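## Task

At the patch panel under the switch whose ports have red covers, unplug the patch lead in port 4 and plug it into port 6 until it clicks home. Do not unplug any other plug; nudging one outward may count as failure. At the end every plug must sit latched with its latch lever raised, every lead must still pass through each cable-manager ring it used, and no lead may gain a sharp kink or have an existing kink made noticeably sharper. The robot must not topple or be left leaning, or the task fails.

## Robot and tools

ROBOT. An omnidirectional base carries a column about 1.7 m high. A carriage slides along it (lift_m) holding two identical six-joint arms, left and right, each ending in a two-finger gripper. Arm bases sit roughly 0.57 m + lift_m above the floor; carriage parts hang about 0.15 m lower. A hand reaches up to 0.78 m from its shoulder but only about 0.38 m below the arm base. Parked joints 1-6 are 0, 0.05, 0.05, 1.45, 0, 0. Cameras: carriage_camera (fixed, forward, tilted about 20 degrees down), left_wrist_camera and right_wrist_camera (looking past the fingertips). Images are 896x504.

FRAMES. Base frame: metres, origin on the floor below the base centre, x forward, y left, z up. Result fields left_hand and right_hand give the midpoint between finger pads in this frame, with quat_wxyz (hand z along the fingers, fingers open along hand y). base_odometry is wheel-counted pose relative to where the base started the scene; heading in rad, left positive, -3.142 to 3.142; slip counts as travel and heading can drift a degree or two.

TOOL move. Optional keys: base, joints, speeds, min_time_s, cameras. base holds exactly one relative command, an offset from the base's last reported position: translate_m (forward +, -2 to 2 m), strafe_m (left +, -2 to 2 m) or rotate_rad (counter-clockwise +, -6.3 to 6.3 rad). joints is one flat object keyed by joint name, each value an absolute target, not an offset: lift_m 0 to 1 m; for each arm, left_/right_ joint1_rad -2.617 to 3.054 (yaw about vertical, 0 forward, + left), joint2_rad 0 to 3.141 (shoulder: 0 upper arm back level, 1.57 up, 3.14 forward level), joint3_rad 0 to 3.141 (elbow: 0 folded, 3.14 straight), joint4_rad -1.57 to 1.57 (wrist pitch, + lifts fingertips), joint5_rad -1.57 to 1.57 (wrist yaw, + turns fingertips right, opposite to joint 1), joint6_rad -2.094 to 2.094 (roll, + clockwise viewed from forearm), gripper_m 0 to 0.093 m (pad gap). Omitted joints may keep pushing to earlier targets. speeds caps top speed for this call only: translate_m and strafe_m 0.02-0.5 m/s, rotate_rad 0.05-1.57 rad/s, lift_m 0.08-0.25 m/s. min_time_s (0.1-8 s) sets a floor on arm and gripper motion duration; it makes paths straighter. No action exceeds 15 s; base drives stop after 14 s (time_out). cameras: list of names or ["all"]; null/omitted gives all, [] gives none. Unknown keys make the call invalid; out-of-range values get it refused, and a refusal or stop cancels the reply's later move, wait and finished_scene calls.

TOOL wait: seconds 0 to 10, plus cameras; commands nothing. TOOL zoom_image: camera name and region [x0, y0, x1, y1] in pixels of its latest image, top-left origin, at most 504x504. TOOL finished_scene: scene = the integer number of the scene being ended; irreversible; the goal must hold without the robot.

RESULTS. The move line says done or the worst status. Per-motion words: done (for the base, wheels turned the commanded amount, slip possible); off_target (resting short, maybe still pushing); contact_stop or time_out (target dropped, holding in place); not_followed (joint targets withheld because arms would come within millimetres of each other; robot may keep trying); limit_stop_at_motor_heat. on_its_own lists uncommanded actions, with held at meaning target. motor_effort is percent of maximum, + toward larger values, bracket is the action's peak; readings carry sizeable error. A lift effort that keeps dropping while lowering means a hand rests on something. Joint torques wrap at ±28 N m for joints 1-3. Gripper reads up to 0.005 m narrower than a hard part when squeezing; 0.000-0.002 when closed on nothing. Images can be slightly older than the state. Hand readings tend to sit above the true hand, especially at long reach.

CAUTIONS. Arms have no contact stop: a blocked arm keeps pressing and snaps to target once freed. The base only detects its own wheel effort, so driving can bend an arm against the rack and still say done. If pressed against something, reverse about 0.2 m (or undo the turn). Never back under a table edge into the column. Tipping risk grows with a high carriage, stretched or loaded arms, pushing or pulling, and abrupt stops; only images reveal a lean. Do not let the arms collide or press on each other. Arms held outstretched heat up even while you think; a MOTOR HOT line appears at 75 °C and at 100 °C the arm goes limp for 30-60 s, so park arms to cool. To free withheld arms, send one arm its current readings with joint 1 rotated away, then the other in a later call. Think briefly: the scene keeps running while you write. Avoid dropping the plug, releasing it while moving, slamming, hard hits, heavy pushes, yanking or dislodging other plugs, pulling leads out of their rings, sharp cable bends, and knocking anything out of the work area. Seat the plug until its latch clicks with the lever up.

Each tool is called after "Call:" by a JSON object that holds its "op" and its "data".

## Session

Call:
{"op": "move", "data": {}}

Scene clock: 0.00 s.
Joint torques (N m): no reading
base_odometry: x=+0.000 y=+0.000 heading=+0.000
base_status: not commanded
joint_positions: lift_m=+0.300 left_joint1_rad=-0.020 left_joint2_rad=+0.032 left_joint3_rad=+0.040 left_joint4_rad=+1.456 left_joint5_rad=+0.040 left_joint6_rad=-0.028 left_gripper_m=+0.09396 right_joint1_rad=-0.001 right_joint2_rad=+0.068 right_joint3_rad=+0.059 right_joint4_rad=+1.501 right_joint5_rad=+0.000 right_joint6_rad=+0.040 right_gripper_m=+0.09396
joint_status: not commanded
motor_effort: lift_m=+41 drive_wheels=+2
left_hand: x=+0.2558 y=+0.3072 z=+1.3233 quat_wxyz=(+0.998, +0.020, +0.053, -0.025) (m; base frame)
right_hand: x=+0.2506 y=-0.3146 z=+1.3296 quat_wxyz=(+0.999, +0.001, +0.039, +0.019) (m; base frame)
pictures: carriage_camera, left_wrist_camera, right_wrist_camera

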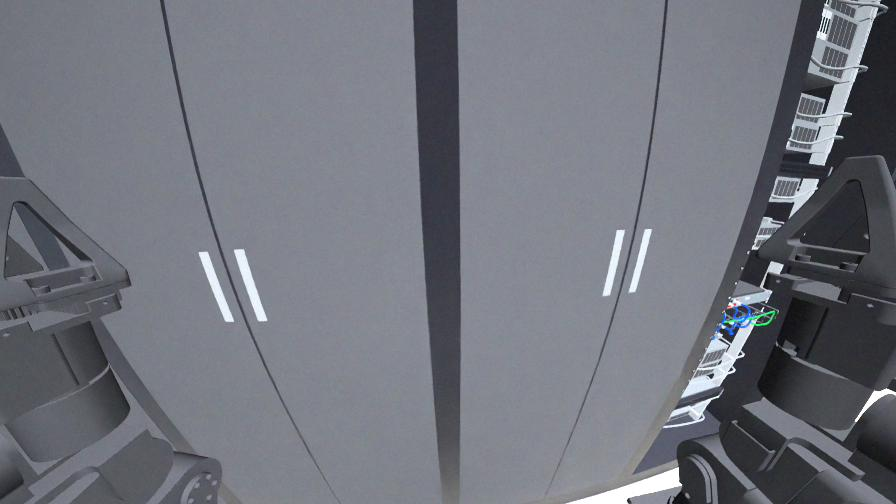

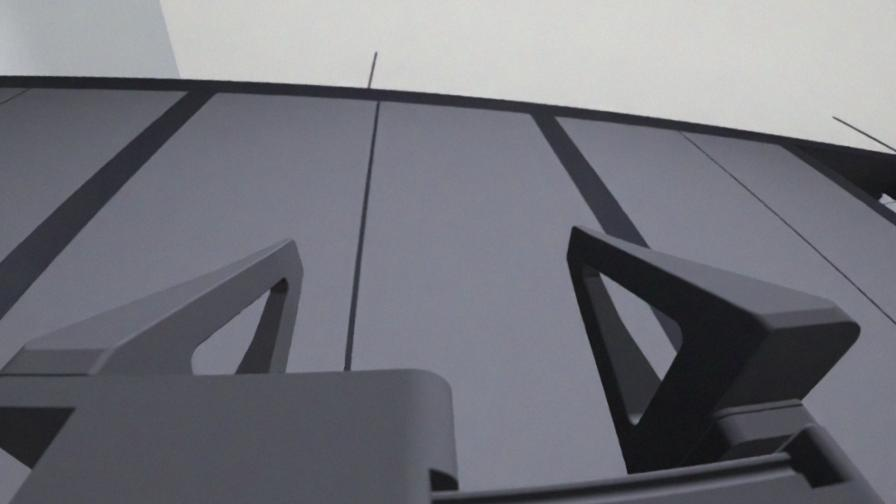

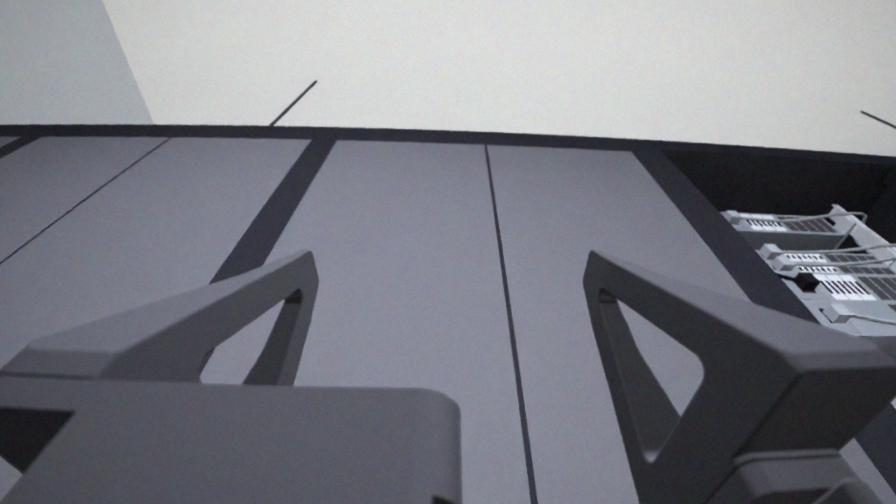

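Call:
{"op": "zoom_image", "data": {"camera": "carriage_camera", "region": [640, 160, 896, 460]}}

Scaled by 1.680 from the camera's 896x504 image, which has a finer 1280x720 frame.

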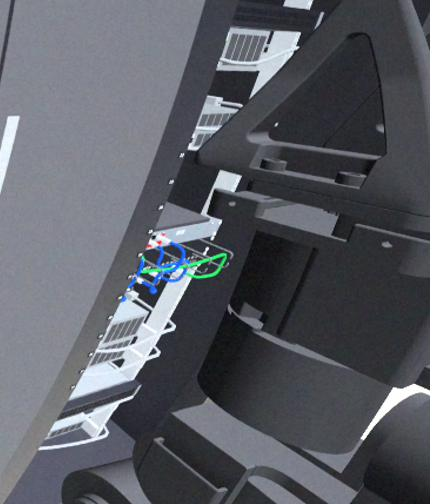

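Call:
{"op": "move", "data": {"base": {"strafe_m": -0.7}, "speeds": {"strafe_m": 0.3}}}

Scene clock: 25.60 s.
Joint torques (N m): left_arm=[-0.06 3.89 5.86 -0.11 -0.05 -0.16] | right_arm=[-0.12 2.73 5.48 -0.2 -0.01 -0.13]
move: done
base_odometry: x=+0.001 y=-0.700 heading=+0.000
base_status: done
joint_positions: lift_m=+0.300 left_joint1_rad=-0.020 left_joint2_rad=+0.032 left_joint3_rad=+0.040 left_joint4_rad=+1.456 left_joint5_rad=+0.040 left_joint6_rad=-0.028 left_gripper_m=+0.09396 right_joint1_rad=-0.001 right_joint2_rad=+0.068 right_joint3_rad=+0.059 right_joint4_rad=+1.501 right_joint5_rad=+0.000 right_joint6_rad=+0.040 right_gripper_m=+0.09396
joint_status: not commanded
motor_effort: lift_m=+41(41) drive_wheels=-1(13)
left_hand: x=+0.2558 y=+0.3072 z=+1.3233 quat_wxyz=(+0.998, +0.020, +0.053, -0.025) (m; base frame)
right_hand: x=+0.2506 y=-0.3146 z=+1.3296 quat_wxyz=(+0.999, +0.001, +0.039, +0.019) (m; base frame)
pictures: carriage_camera, left_wrist_camera, right_wrist_camera

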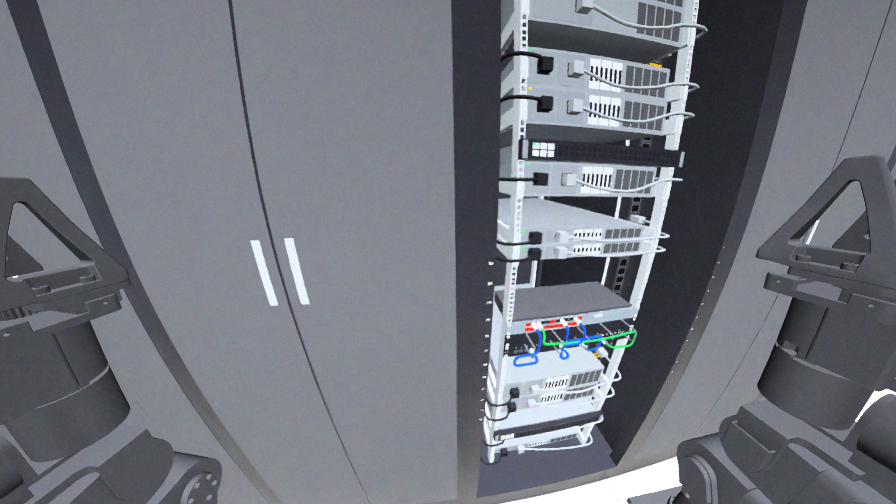

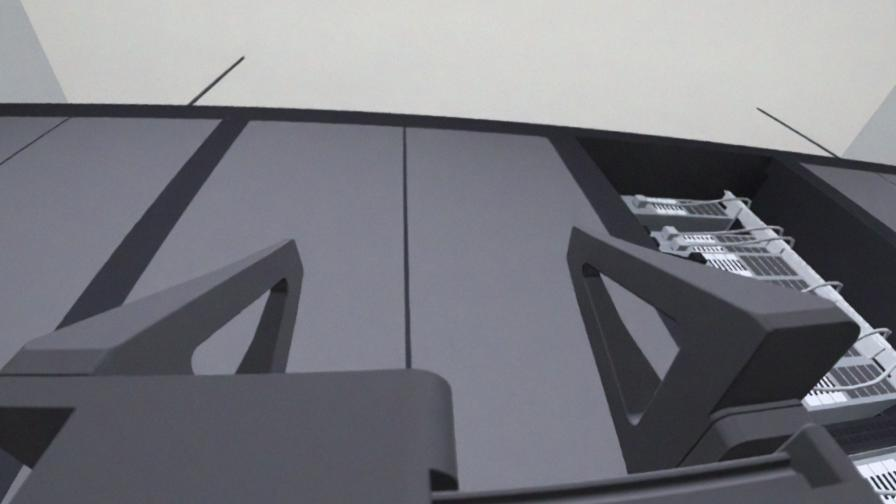

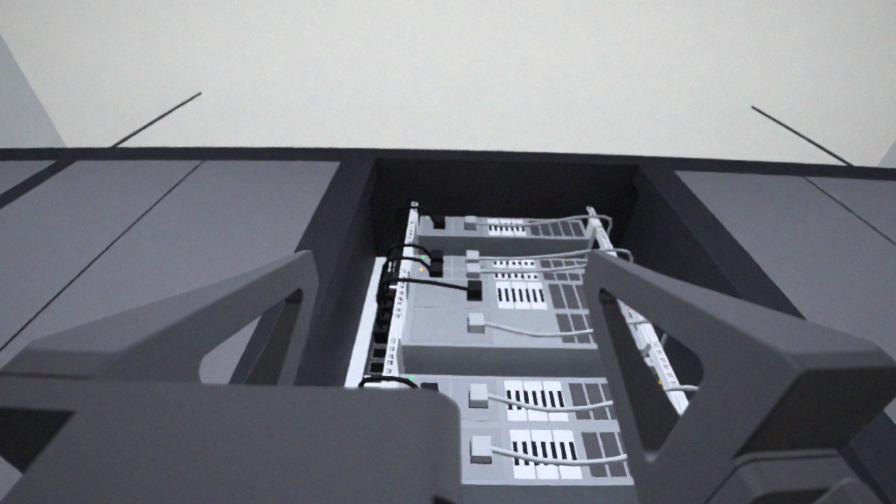

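Call:
{"op": "zoom_image", "data": {"camera": "carriage_camera", "region": [480, 270, 660, 400]}}

Call:
{"op": "move", "data": {"base": {"strafe_m": -0.25}, "speeds": {"strafe_m": 0.3}, "cameras": ["carriage_camera"]}}

Call:
{"op": "zoom_image", "data": {"camera": "carriage_camera", "region": [380, 270, 560, 400]}}

Scaled by 2.800 from the camera's 896x504 image, which has a finer 1280x720 frame.

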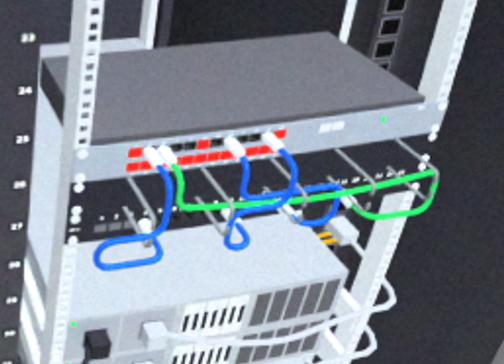

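Scene clock: 32.13 s.
Joint torques (N m): left_arm=[0.02 3.89 5.85 -0.1 -0.06 -0.15] | right_arm=[-0.16 2.88 5.49 -0.2 0 -0.11]
move: done
base_odometry: x=+0.001 y=-0.950 heading=+0.001
base_status: done
joint_positions: lift_m=+0.300 left_joint1_rad=-0.020 left_joint2_rad=+0.032 left_joint3_rad=+0.040 left_joint4_rad=+1.455 left_joint5_rad=+0.040 left_joint6_rad=-0.028 left_gripper_m=+0.09396 right_joint1_rad=-0.001 right_joint2_rad=+0.068 right_joint3_rad=+0.059 right_joint4_rad=+1.501 right_joint5_rad=+0.000 right_joint6_rad=+0.040 right_gripper_m=+0.09396
joint_status: not commanded
motor_effort: lift_m=+41(41) drive_wheels=+0(11)
left_hand: x=+0.2559 y=+0.3071 z=+1.3233 quat_wxyz=(+0.998, +0.020, +0.054, -0.025) (m; base frame)
right_hand: x=+0.2506 y=-0.3147 z=+1.3296 quat_wxyz=(+0.999, +0.001, +0.039, +0.019) (m; base frame)
pictures: carriage_camera

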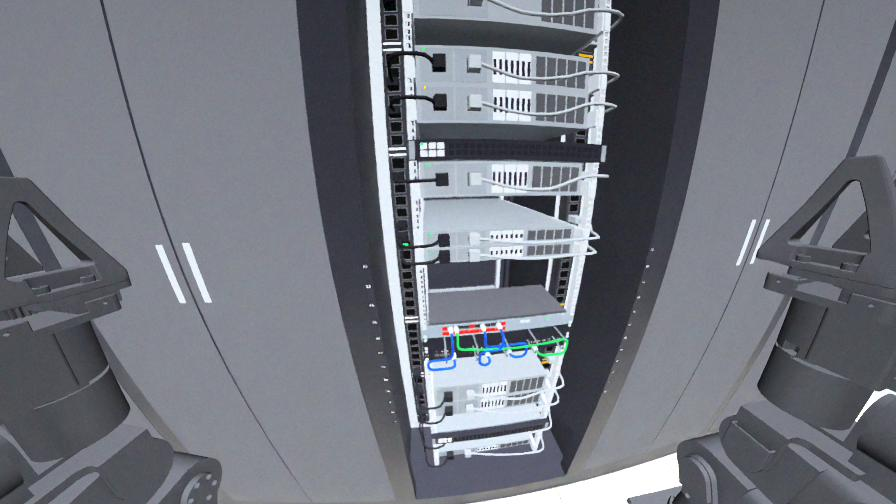

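Scaled by 2.800 from the camera's 896x504 image, which has a finer 1280x720 frame.

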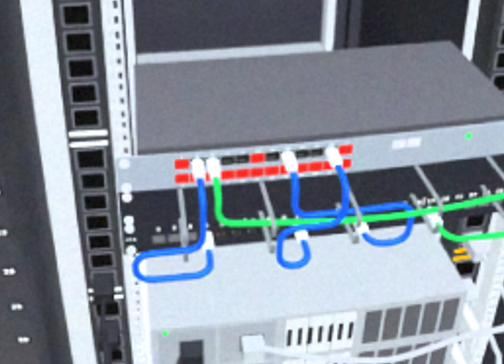

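Call:
{"op": "move", "data": {"joints": {"lift_m": 0.0}, "base": {"strafe_m": -0.2}, "speeds": {"strafe_m": 0.3}, "cameras": ["carriage_camera"]}}

Call:
{"op": "zoom_image", "data": {"camera": "carriage_camera", "region": [320, 180, 560, 340]}}

Scene clock: 72.53 s.
Joint torques (N m): left_arm=[-0.05 3.82 5.85 -0.08 -0.05 -0.16] | right_arm=[-0.38 2.85 5.41 -0.25 -0.03 -0.11]
move: done
base_odometry: x=+0.002 y=-1.150 heading=+0.001
base_status: done
joint_positions: lift_m=+0.000 left_joint1_rad=-0.019 left_joint2_rad=+0.032 left_joint3_rad=+0.040 left_joint4_rad=+1.455 left_joint5_rad=+0.040 left_joint6_rad=-0.028 left_gripper_m=+0.09396 right_joint1_rad=-0.001 right_joint2_rad=+0.068 right_joint3_rad=+0.060 right_joint4_rad=+1.501 right_joint5_rad=+0.000 right_joint6_rad=+0.040 right_gripper_m=+0.09396
joint_status: all done
motor_effort: lift_m=+36(39) drive_wheels=-2(12)
left_hand: x=+0.2559 y=+0.3071 z=+1.0237 quat_wxyz=(+0.998, +0.020, +0.054, -0.024) (m; base frame)
right_hand: x=+0.2505 y=-0.3147 z=+1.0301 quat_wxyz=(+0.999, +0.001, +0.039, +0.019) (m; base frame)
pictures: carriage_camera
camera_calibration:
carriage_camera: T_world_to_cam=[[-0.0315153, -0.999315, -0.0193989, 0.0223135], [-0.335878, 0.0288684, -0.941463, 1.00834], [0.941378, -0.0231548, -0.336558, 0.195726], [0, 0, 0, 1]] pos_world=[0.15513, -0.00227894, 1.01562]

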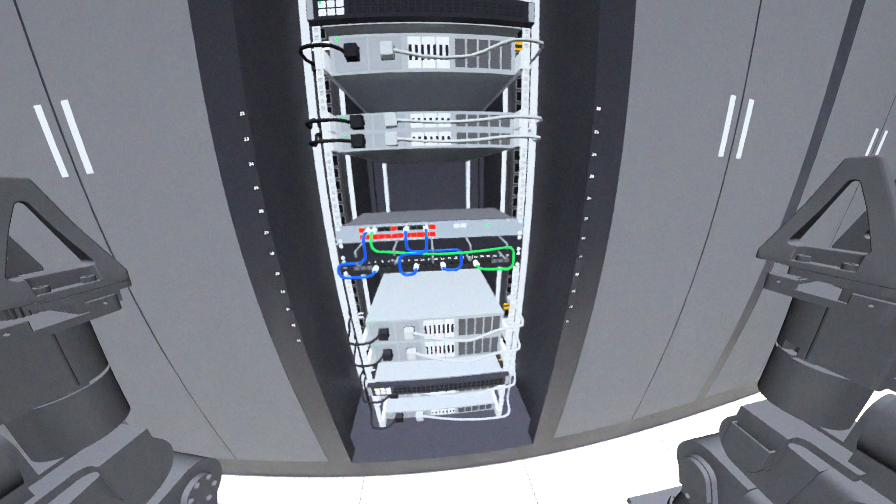

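Scaled by 2.100 from the camera's 896x504 image, which has a finer 1280x720 frame.

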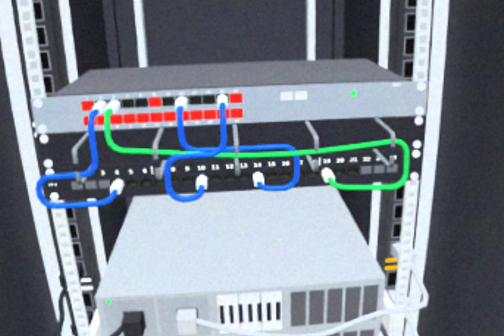

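Call:
{"op": "zoom_image", "data": {"camera": "carriage_camera", "region": [330, 215, 430, 285]}}

Call:
{"op": "zoom_image", "data": {"camera": "carriage_camera", "region": [420, 215, 530, 285]}}

Scaled by 5.040 from the camera's 896x504 image, which has a finer 1280x720 frame.

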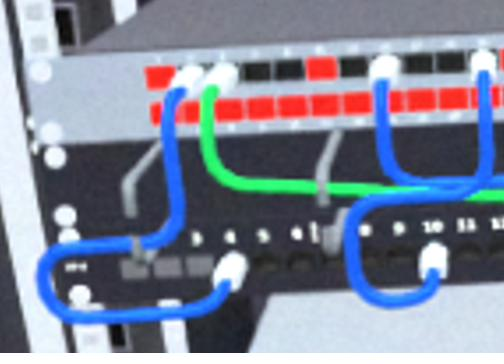

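Scaled by 4.582 from the camera's 896x504 image, which has a finer 1280x720 frame.

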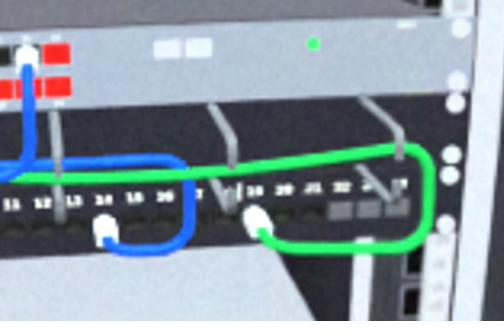

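Call:
{"op": "move", "data": {"base": {"translate_m": -0.2}, "speeds": {"translate_m": 0.25}, "cameras": []}}

Call:
{"op": "move", "data": {"base": {"strafe_m": -0.14}, "joints": {"lift_m": 0.12, "left_joint1_rad": 0.0, "left_joint2_rad": 2.0, "left_joint3_rad": 0.7, "left_joint4_rad": 1.3, "left_joint5_rad": 0.0, "left_joint6_rad": 0.0}, "min_time_s": 4, "speeds": {"strafe_m": 0.2}, "cameras": ["all"]}}

Scene clock: 226.03 s.
Joint torques (N m): left_arm=[-0.05 3.85 5.83 -0.11 -0.05 -0.15] | right_arm=[-0.25 3.07 5.5 -0.19 -0.06 -0.12]
move: done
base_odometry: x=-0.198 y=-1.151 heading=+0.001
base_status: done
joint_positions: lift_m=+0.000 left_joint1_rad=-0.019 left_joint2_rad=+0.032 left_joint3_rad=+0.040 left_joint4_rad=+1.454 left_joint5_rad=+0.040 left_joint6_rad=-0.028 left_gripper_m=+0.09396 right_joint1_rad=-0.001 right_joint2_rad=+0.068 right_joint3_rad=+0.060 right_joint4_rad=+1.501 right_joint5_rad=+0.000 right_joint6_rad=+0.040 right_gripper_m=+0.09396
joint_status: not commanded
motor_effort: lift_m=+36(36) drive_wheels=-2(10)
left_hand: x=+0.2561 y=+0.3071 z=+1.0237 quat_wxyz=(+0.998, +0.020, +0.054, -0.024) (m; base frame)
right_hand: x=+0.2506 y=-0.3147 z=+1.0301 quat_wxyz=(+0.999, +0.001, +0.039, +0.019) (m; base frame)
pictures: none
No camera images: "cameras" was empty.

Scene clock: 230.33 s.
Joint torques (N m): left_arm=[1.06 -5.85 6.71 1.97 -0.11 -0.03] | right_arm=[-0.13 2.97 5.42 -0.18 0 -0.12]
move: done
base_odometry: x=-0.199 y=-1.291 heading=+0.001
base_status: done
joint_positions: lift_m=+0.120 left_joint1_rad=-0.011 left_joint2_rad=+1.989 left_joint3_rad=+0.678 left_joint4_rad=+1.301 left_joint5_rad=+0.009 left_joint6_rad=-0.012 left_gripper_m=+0.09396 right_joint1_rad=-0.001 right_joint2_rad=+0.068 right_joint3_rad=+0.060 right_joint4_rad=+1.501 right_joint5_rad=+0.000 right_joint6_rad=+0.040 right_gripper_m=+0.09396
joint_status: all done
motor_effort: lift_m=+42(52) drive_wheels=-2(10)
left_hand: x=+0.7230 y=+0.3077 z=+0.8459 quat_wxyz=(+0.703, +0.003, +0.711, -0.011) (m; base frame)
right_hand: x=+0.2506 y=-0.3147 z=+1.1496 quat_wxyz=(+0.999, +0.001, +0.039, +0.019) (m; base frame)
pictures: carriage_camera, left_wrist_camera, right_wrist_camera
camera_calibration:
carriage_camera: T_world_to_cam=[[-0.0315153, -0.999315, -0.0193989, 0.0246313], [-0.335878, 0.0288684, -0.941463, 1.12082], [0.941378, -0.0231548, -0.336558, 0.235938], [0, 0, 0, 1]] pos_world=[0.15513, -0.00227894, 1.1351]
left_wrist_camera: T_world_to_cam=[[-0.079659, -0.996803, -0.00611992, 0.369661], [-0.596662, 0.0525983, -0.800767, 1.0976], [0.798529, -0.0601368, -0.598945, 0.0701236], [0, 0, 0, 1]] pos_world=[0.628349, 0.314964, 0.923186]
right_wrist_camera: T_world_to_cam=[[0.0372262, -0.999048, -0.0227647, -0.300662], [0.783798, 0.0433219, -0.619502, 0.538405], [0.619899, 0.00521873, 0.784665, -0.929389], [0, 0, 0, 1]] pos_world=[0.165318, -0.31885, 1.05596]

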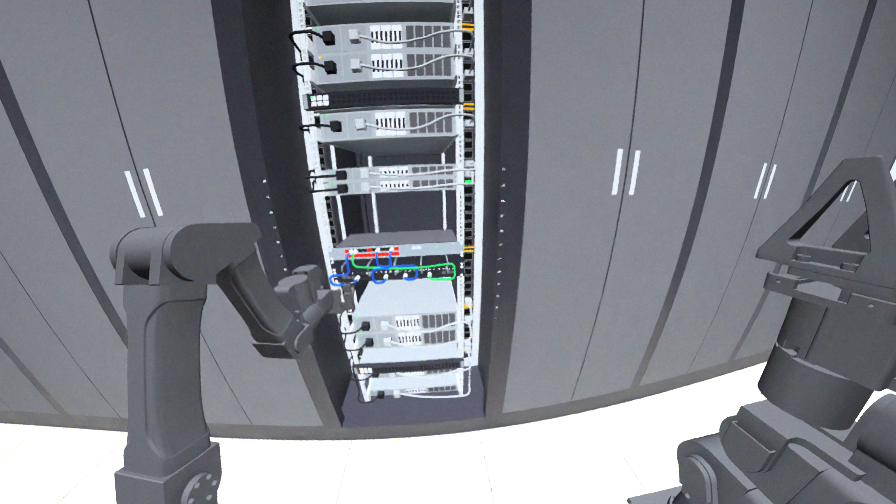

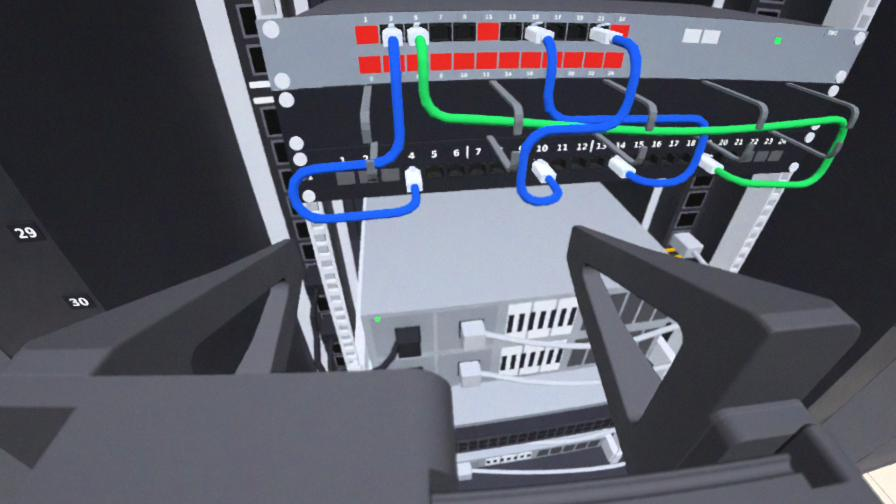

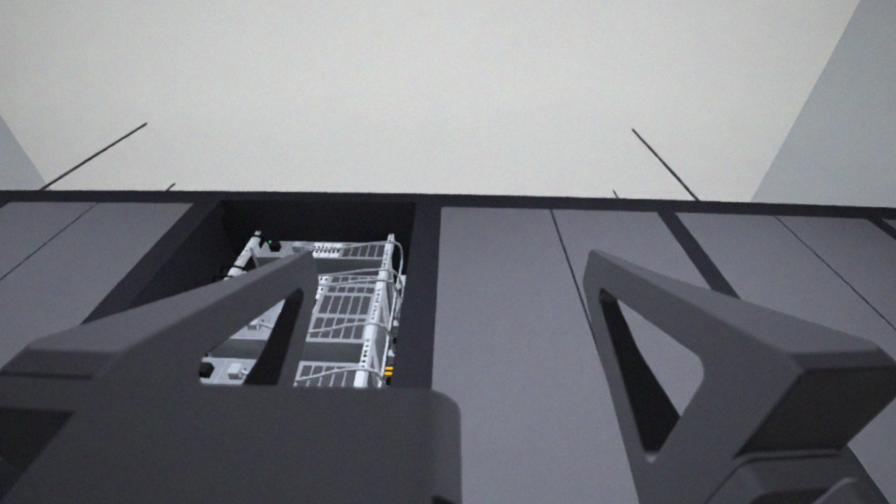

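Call:
{"op": "zoom_image", "data": {"camera": "left_wrist_camera", "region": [270, 60, 570, 240]}}

Scaled by 1.680 from the camera's 896x504 image, which has a finer 1280x720 frame.

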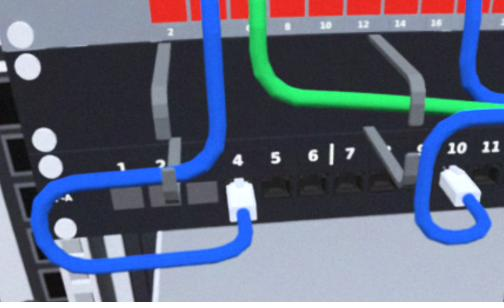

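Call:
{"op": "zoom_image", "data": {"camera": "carriage_camera", "region": [325, 235, 415, 295]}}

Call:
{"op": "zoom_image", "data": {"camera": "left_wrist_camera", "region": [330, 110, 530, 220]}}

Scaled by 5.600 from the camera's 896x504 image, which has a finer 1280x720 frame.

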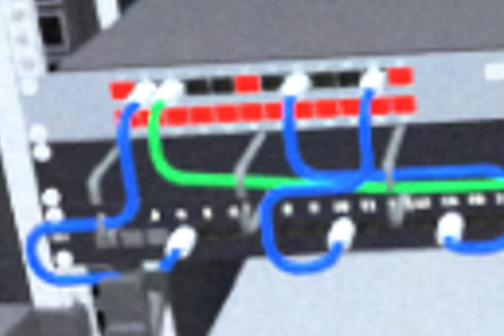

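Scaled by 2.520 from the camera's 896x504 image, which has a finer 1280x720 frame.

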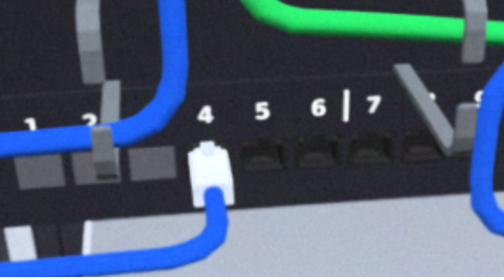

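Call:
{"op": "move", "data": {"base": {"strafe_m": 0.015}, "joints": {"lift_m": 0.05, "left_joint6_rad": 1.57, "left_gripper_m": 0.035}, "min_time_s": 2, "cameras": ["carriage_camera", "left_wrist_camera"]}}

Scene clock: 360.70 s.
Joint torques (N m): left_arm=[0.46 -6.74 6.02 2.09 -0.09 -0.11] | right_arm=[-0.03 2.91 5.59 -0.2 0.06 -0.15]
move: done
base_odometry: x=-0.199 y=-1.276 heading=+0.001
base_status: done
joint_positions: lift_m=+0.050 left_joint1_rad=-0.004 left_joint2_rad=+1.999 left_joint3_rad=+0.686 left_joint4_rad=+1.289 left_joint5_rad=+0.006 left_joint6_rad=+1.557 left_gripper_m=+0.03513 right_joint1_rad=-0.001 right_joint2_rad=+0.068 right_joint3_rad=+0.060 right_joint4_rad=+1.500 right_joint5_rad=+0.000 right_joint6_rad=+0.040 right_gripper_m=+0.09396
joint_status: all done
motor_effort: lift_m=+37(37) drive_wheels=+1(8)
left_hand: x=+0.7250 y=+0.3113 z=+0.7714 quat_wxyz=(+0.500, +0.505, +0.507, +0.488) (m; base frame)
right_hand: x=+0.2506 y=-0.3146 z=+1.0800 quat_wxyz=(+0.999, +0.001, +0.040, +0.020) (m; base frame)
pictures: carriage_camera, left_wrist_camera
camera_calibration:
carriage_camera: T_world_to_cam=[[-0.0315153, -0.999315, -0.0193989, 0.0232821], [-0.335878, 0.0288684, -0.941463, 1.05535], [0.941378, -0.0231548, -0.336558, 0.21253], [0, 0, 0, 1]] pos_world=[0.15513, -0.00227894, 1.06555]
left_wrist_camera: T_world_to_cam=[[-0.0845766, 0.00616599, -0.996398, 0.828233], [-0.579592, 0.8131, 0.0542288, 0.130239], [0.810506, 0.582091, -0.0651955, -0.59619], [0, 0, 0, 1]] pos_world=[0.62875, 0.236032, 0.779318]

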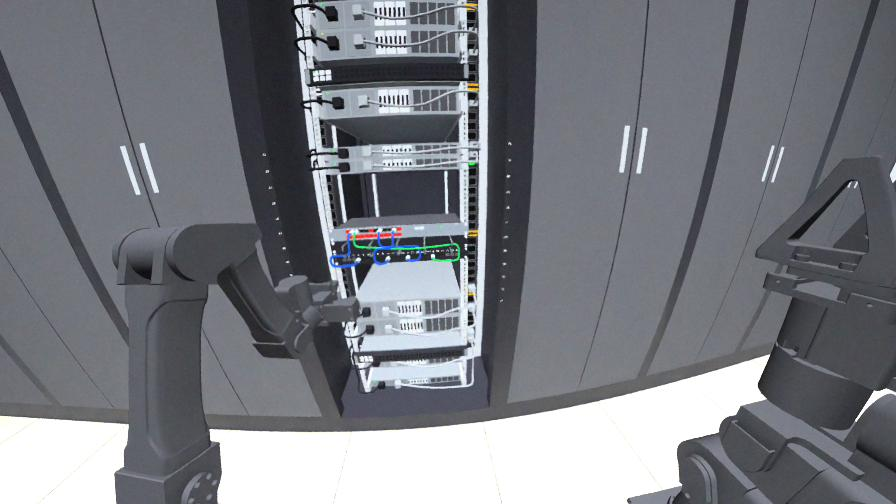

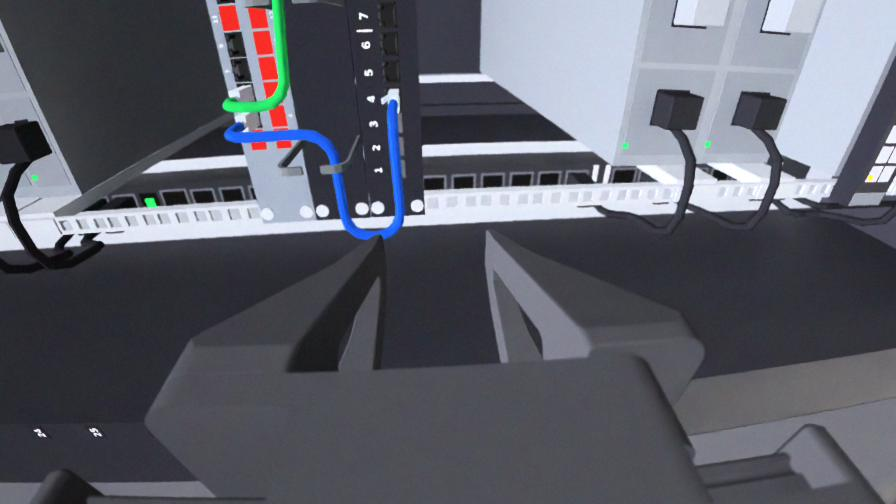

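Call:
{"op": "zoom_image", "data": {"camera": "left_wrist_camera", "region": [200, 0, 500, 260]}}

Call:
{"op": "zoom_image", "data": {"camera": "left_wrist_camera", "region": [330, 40, 450, 160]}}

Scaled by 1.680 from the camera's 896x504 image, which has a finer 1280x720 frame.

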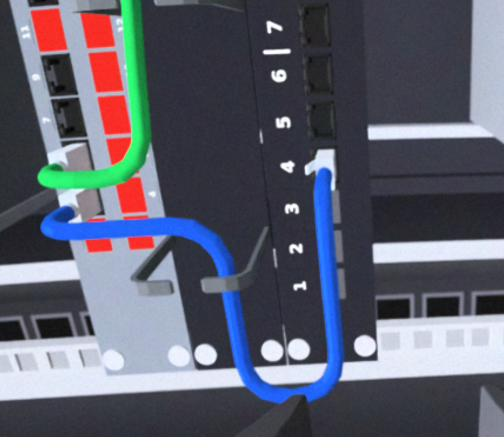

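Scaled by 4.200 from the camera's 896x504 image, which has a finer 1280x720 frame.

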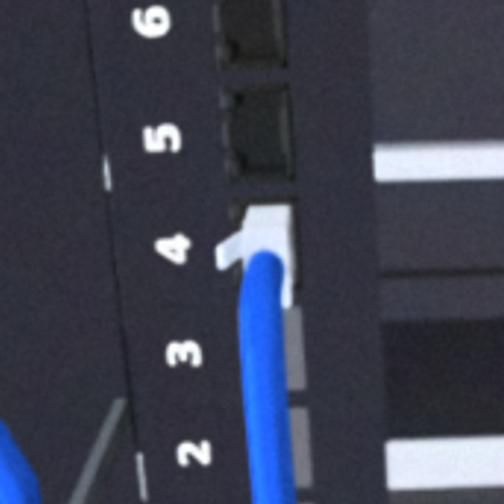

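Call:
{"op": "move", "data": {"base": {"translate_m": 0.1}, "speeds": {"translate_m": 0.15}, "cameras": ["carriage_camera", "left_wrist_camera"]}}

Call:
{"op": "zoom_image", "data": {"camera": "left_wrist_camera", "region": [200, 0, 560, 260]}}

Scene clock: 392.87 s.
Joint torques (N m): left_arm=[0.44 -6.68 6.05 2.07 -0.09 -0.11] | right_arm=[-0.01 2.91 5.44 -0.21 -0.02 -0.14]
move: done
base_odometry: x=-0.099 y=-1.276 heading=-0.001
base_status: done
joint_positions: lift_m=+0.050 left_joint1_rad=-0.004 left_joint2_rad=+1.999 left_joint3_rad=+0.686 left_joint4_rad=+1.289 left_joint5_rad=+0.006 left_joint6_rad=+1.559 left_gripper_m=+0.03513 right_joint1_rad=-0.001 right_joint2_rad=+0.068 right_joint3_rad=+0.060 right_joint4_rad=+1.500 right_joint5_rad=+0.000 right_joint6_rad=+0.040 right_gripper_m=+0.09396
joint_status: not commanded
motor_effort: lift_m=+37(37) drive_wheels=-6(14)
left_hand: x=+0.7250 y=+0.3113 z=+0.7715 quat_wxyz=(+0.499, +0.506, +0.506, +0.488) (m; base frame)
right_hand: x=+0.2506 y=-0.3146 z=+1.0800 quat_wxyz=(+0.999, +0.001, +0.040, +0.020) (m; base frame)
pictures: carriage_camera, left_wrist_camera
camera_calibration:
carriage_camera: T_world_to_cam=[[-0.0315153, -0.999315, -0.0193989, 0.0232821], [-0.335878, 0.0288684, -0.941463, 1.05535], [0.941378, -0.0231548, -0.336558, 0.21253], [0, 0, 0, 1]] pos_world=[0.15513, -0.00227894, 1.06555]
left_wrist_camera: T_world_to_cam=[[-0.0841757, 0.00806807, -0.996418, 0.827459], [-0.579577, 0.813023, 0.0555447, 0.129233], [0.810559, 0.582176, -0.0637607, -0.597357], [0, 0, 0, 1]] pos_world=[0.628745, 0.236022, 0.779229]

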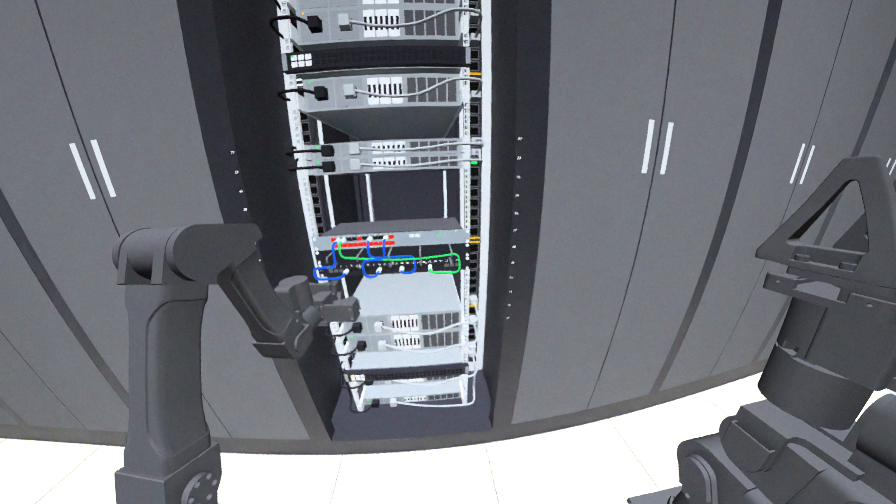

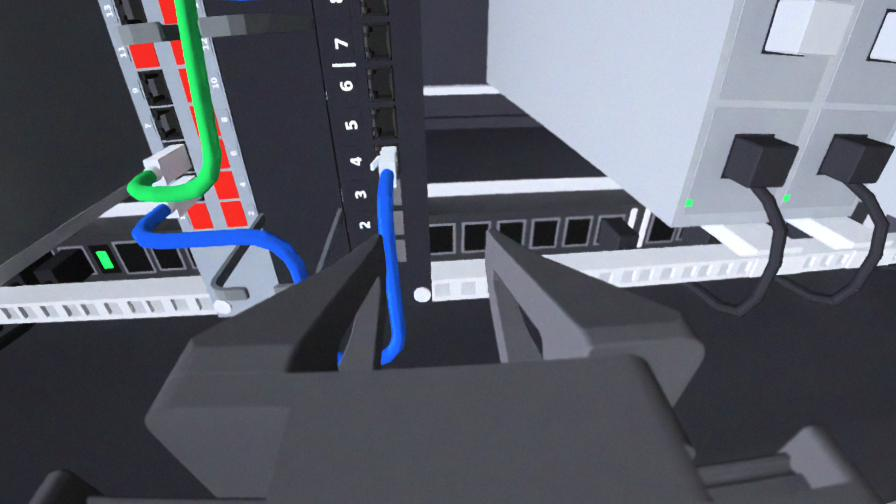

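Scaled by 1.400 from the camera's 896x504 image, which has a finer 1280x720 frame.

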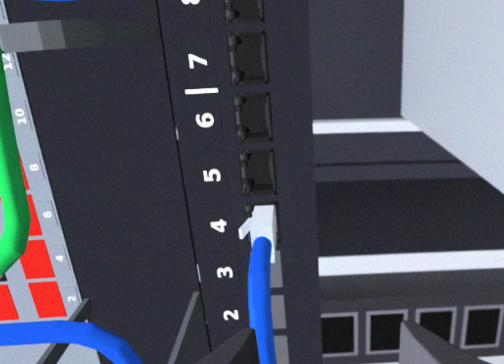

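Call:
{"op": "move", "data": {"joints": {"lift_m": 0.073}, "cameras": []}}

Call:
{"op": "move", "data": {"base": {"translate_m": 0.05}, "speeds": {"translate_m": 0.1}, "cameras": ["carriage_camera", "left_wrist_camera"]}}

Call:
{"op": "zoom_image", "data": {"camera": "left_wrist_camera", "region": [280, 80, 560, 380]}}

Call:
{"op": "zoom_image", "data": {"camera": "carriage_camera", "region": [280, 220, 420, 330]}}

Scene clock: 415.70 s.
Joint torques (N m): left_arm=[0.39 -6.8 6.01 2.03 -0.1 -0.12] | right_arm=[-0.25 2.81 5.35 -0.19 0.03 -0.12]
move: done
base_odometry: x=-0.099 y=-1.276 heading=+0.000
base_status: not commanded
joint_positions: lift_m=+0.073 left_joint1_rad=-0.004 left_joint2_rad=+2.000 left_joint3_rad=+0.686 left_joint4_rad=+1.294 left_joint5_rad=+0.006 left_joint6_rad=+1.559 left_gripper_m=+0.03513 right_joint1_rad=-0.001 right_joint2_rad=+0.068 right_joint3_rad=+0.060 right_joint4_rad=+1.500 right_joint5_rad=+0.000 right_joint6_rad=+0.040 right_gripper_m=+0.09396
joint_status: all done
motor_effort: lift_m=+43(53) drive_wheels=-5(7)
left_hand: x=+0.7251 y=+0.3113 z=+0.7949 quat_wxyz=(+0.500, +0.505, +0.505, +0.489) (m; base frame)
right_hand: x=+0.2506 y=-0.3146 z=+1.1025 quat_wxyz=(+0.999, +0.001, +0.040, +0.020) (m; base frame)
pictures: none
No camera images: "cameras" was empty.

Scene clock: 416.97 s.
Joint torques (N m): left_arm=[1.22 -6.83 5.94 2.06 -0.41 -0.22] | right_arm=[-0.18 3.02 5.65 -0.24 -0.01 -0.16]
move: done
base_odometry: x=-0.049 y=-1.277 heading=-0.002
base_status: done
joint_positions: lift_m=+0.073 left_joint1_rad=-0.013 left_joint2_rad=+2.000 left_joint3_rad=+0.686 left_joint4_rad=+1.292 left_joint5_rad=+0.033 left_joint6_rad=+1.569 left_gripper_m=+0.03513 right_joint1_rad=-0.001 right_joint2_rad=+0.068 right_joint3_rad=+0.060 right_joint4_rad=+1.502 right_joint5_rad=+0.000 right_joint6_rad=+0.040 right_gripper_m=+0.09396
joint_status: not commanded
motor_effort: lift_m=+43(43) drive_wheels=-5(14)
left_hand: x=+0.7249 y=+0.3025 z=+0.7945 quat_wxyz=(+0.506, +0.516, +0.494, +0.482) (m; base frame)
right_hand: x=+0.2503 y=-0.3146 z=+1.1025 quat_wxyz=(+0.999, +0.001, +0.039, +0.020) (m; base frame)
pictures: carriage_camera, left_wrist_camera
camera_calibration:
carriage_camera: T_world_to_cam=[[-0.0315153, -0.999315, -0.0193989, 0.0237183], [-0.335878, 0.0288684, -0.941463, 1.07652], [0.941378, -0.0231548, -0.336558, 0.220099], [0, 0, 0, 1]] pos_world=[0.15513, -0.00227894, 1.08804]
left_wrist_camera: T_world_to_cam=[[-0.0807406, 0.0202272, -0.99653, 0.844378], [-0.550691, 0.83244, 0.0615144, 0.103466], [0.830795, 0.553747, -0.0560727, -0.602907], [0, 0, 0, 1]] pos_world=[0.626045, 0.230649, 0.801277]

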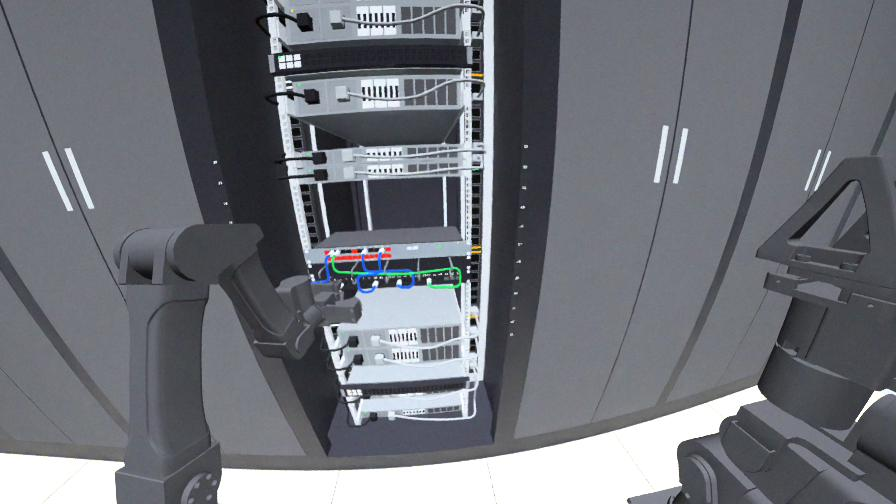

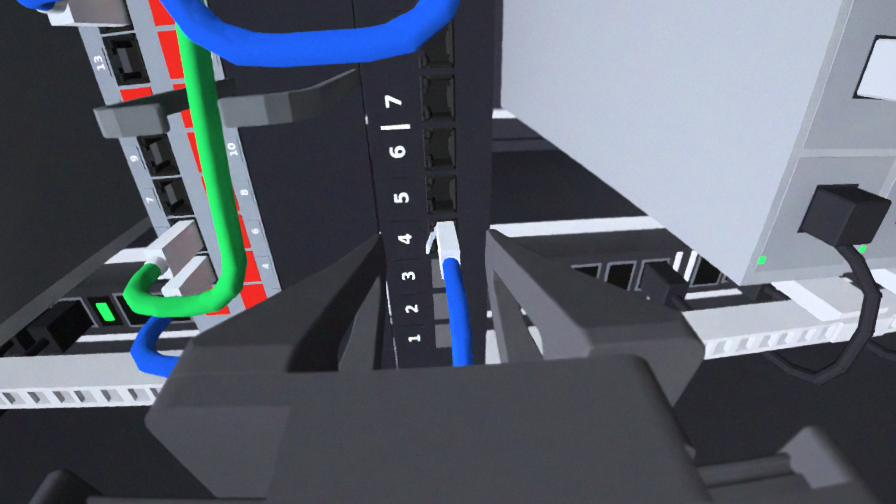

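Scaled by 1.680 from the camera's 896x504 image, which has a finer 1280x720 frame.

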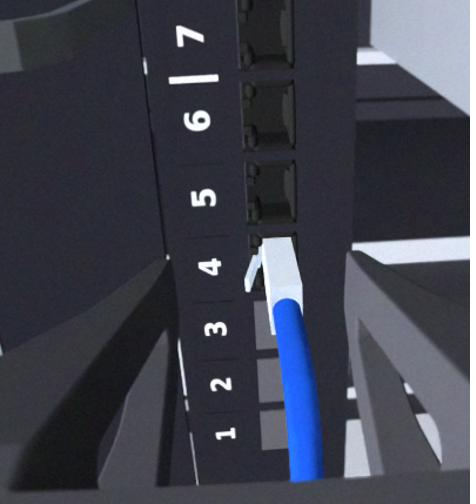

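Scaled by 3.600 from the camera's 896x504 image, which has a finer 1280x720 frame.

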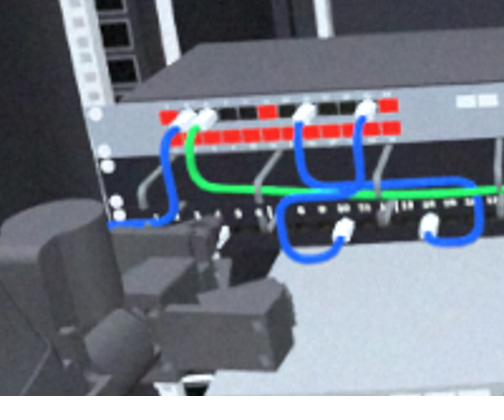

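Call:
{"op": "move", "data": {"base": {"translate_m": -0.05}, "speeds": {"translate_m": 0.1}, "cameras": []}}

Call:
{"op": "move", "data": {"base": {"strafe_m": -0.018}, "speeds": {"strafe_m": 0.1}, "joints": {"left_gripper_m": 0.03}, "cameras": ["left_wrist_camera"]}}

Call:
{"op": "zoom_image", "data": {"camera": "left_wrist_camera", "region": [280, 40, 560, 340]}}

Scene clock: 532.63 s.
Joint torques (N m): left_arm=[0.76 -6.84 6 2.05 -0.1 -0.22] | right_arm=[-0.18 3.07 5.55 -0.19 0.02 -0.1]
move: done
base_odometry: x=-0.099 y=-1.276 heading=-0.001
base_status: done
joint_positions: lift_m=+0.073 left_joint1_rad=-0.008 left_joint2_rad=+2.000 left_joint3_rad=+0.686 left_joint4_rad=+1.292 left_joint5_rad=+0.008 left_joint6_rad=+1.569 left_gripper_m=+0.03513 right_joint1_rad=-0.001 right_joint2_rad=+0.068 right_joint3_rad=+0.060 right_joint4_rad=+1.500 right_joint5_rad=+0.000 right_joint6_rad=+0.040 right_gripper_m=+0.09396
joint_status: not commanded
motor_effort: lift_m=+43(43) drive_wheels=+7(12)
left_hand: x=+0.7251 y=+0.3094 z=+0.7945 quat_wxyz=(+0.499, +0.509, +0.502, +0.490) (m; base frame)
right_hand: x=+0.2507 y=-0.3146 z=+1.1025 quat_wxyz=(+0.999, +0.001, +0.040, +0.020) (m; base frame)
pictures: none
No camera images: "cameras" was empty.

Scene clock: 533.57 s.
Joint torques (N m): left_arm=[0.51 -6.87 6.01 2.07 -0.09 -0.2] | right_arm=[0.02 2.86 5.49 -0.18 -0.01 -0.14]
move: done
base_odometry: x=-0.098 y=-1.294 heading=+0.000
base_status: done
joint_positions: lift_m=+0.073 left_joint1_rad=-0.004 left_joint2_rad=+2.000 left_joint3_rad=+0.686 left_joint4_rad=+1.292 left_joint5_rad=+0.006 left_joint6_rad=+1.569 left_gripper_m=+0.03014 right_joint1_rad=-0.001 right_joint2_rad=+0.068 right_joint3_rad=+0.060 right_joint4_rad=+1.500 right_joint5_rad=+0.000 right_joint6_rad=+0.040 right_gripper_m=+0.09396
joint_status: all done
motor_effort: lift_m=+43(43) drive_wheels=-5(14)
left_hand: x=+0.7251 y=+0.3115 z=+0.7945 quat_wxyz=(+0.498, +0.507, +0.503, +0.492) (m; base frame)
right_hand: x=+0.2507 y=-0.3147 z=+1.1025 quat_wxyz=(+0.999, +0.001, +0.040, +0.019) (m; base frame)
pictures: left_wrist_camera
camera_calibration:
left_wrist_camera: T_world_to_cam=[[-0.0814124, 0.0179242, -0.996519, 0.845408], [-0.579865, 0.812351, 0.0619847, 0.123169], [0.810634, 0.582893, -0.0557419, -0.602742], [0, 0, 0, 1]] pos_world=[0.628852, 0.236124, 0.801232]

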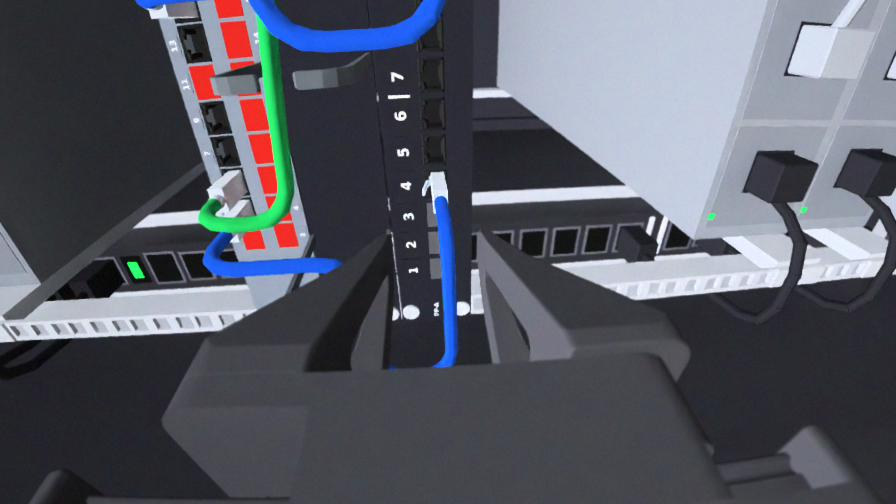

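Scaled by 1.680 from the camera's 896x504 image, which has a finer 1280x720 frame.

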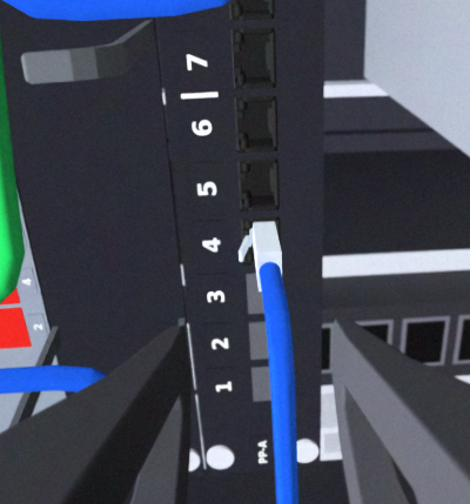

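Call:
{"op": "move", "data": {"base": {"translate_m": 0.045}, "speeds": {"translate_m": 0.08}, "joints": {"lift_m": 0.071}, "cameras": ["left_wrist_camera"]}}

Call:
{"op": "zoom_image", "data": {"camera": "left_wrist_camera", "region": [320, 130, 560, 330]}}

Scene clock: 565.23 s.
Joint torques (N m): left_arm=[0.36 -6.84 5.94 2.08 -0.09 -0.22] | right_arm=[-0.25 2.99 5.5 -0.17 -0.02 -0.12]
move: done
base_odometry: x=-0.053 y=-1.294 heading=-0.001
base_status: done
joint_positions: lift_m=+0.071 left_joint1_rad=-0.004 left_joint2_rad=+2.000 left_joint3_rad=+0.686 left_joint4_rad=+1.291 left_joint5_rad=+0.006 left_joint6_rad=+1.569 left_gripper_m=+0.03014 right_joint1_rad=-0.001 right_joint2_rad=+0.068 right_joint3_rad=+0.060 right_joint4_rad=+1.500 right_joint5_rad=+0.000 right_joint6_rad=+0.040 right_gripper_m=+0.09396
joint_status: all done
motor_effort: lift_m=+35(35) drive_wheels=-6(12)
left_hand: x=+0.7251 y=+0.3117 z=+0.7929 quat_wxyz=(+0.497, +0.508, +0.504, +0.491) (m; base frame)
right_hand: x=+0.2507 y=-0.3147 z=+1.1012 quat_wxyz=(+0.999, +0.001, +0.040, +0.019) (m; base frame)
pictures: left_wrist_camera
camera_calibration:
left_wrist_camera: T_world_to_cam=[[-0.0829465, 0.0178759, -0.996394, 0.844772], [-0.58039, 0.811907, 0.0628817, 0.122869], [0.810104, 0.583512, -0.0569699, -0.601812], [0, 0, 0, 1]] pos_world=[0.628913, 0.236306, 0.799714]

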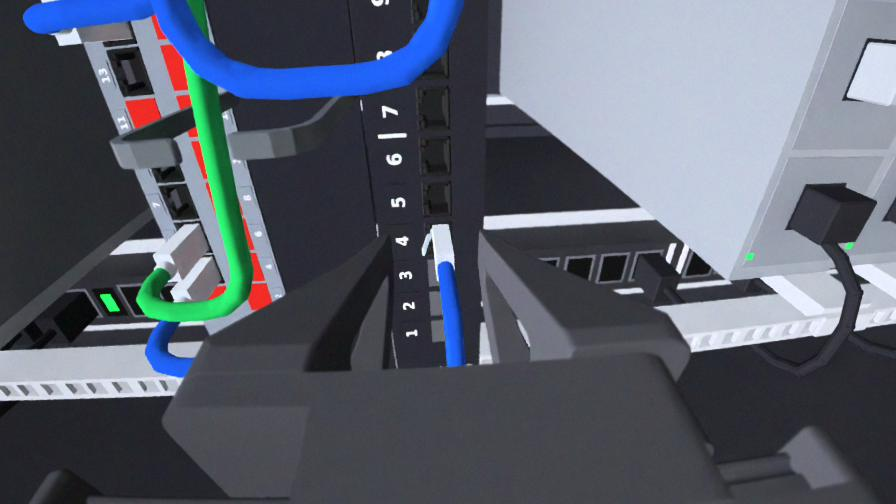

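Scaled by 2.100 from the camera's 896x504 image, which has a finer 1280x720 frame.

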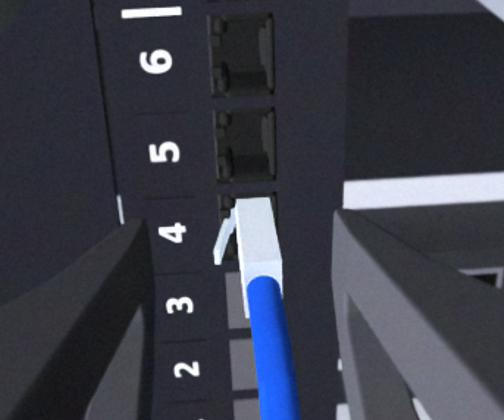

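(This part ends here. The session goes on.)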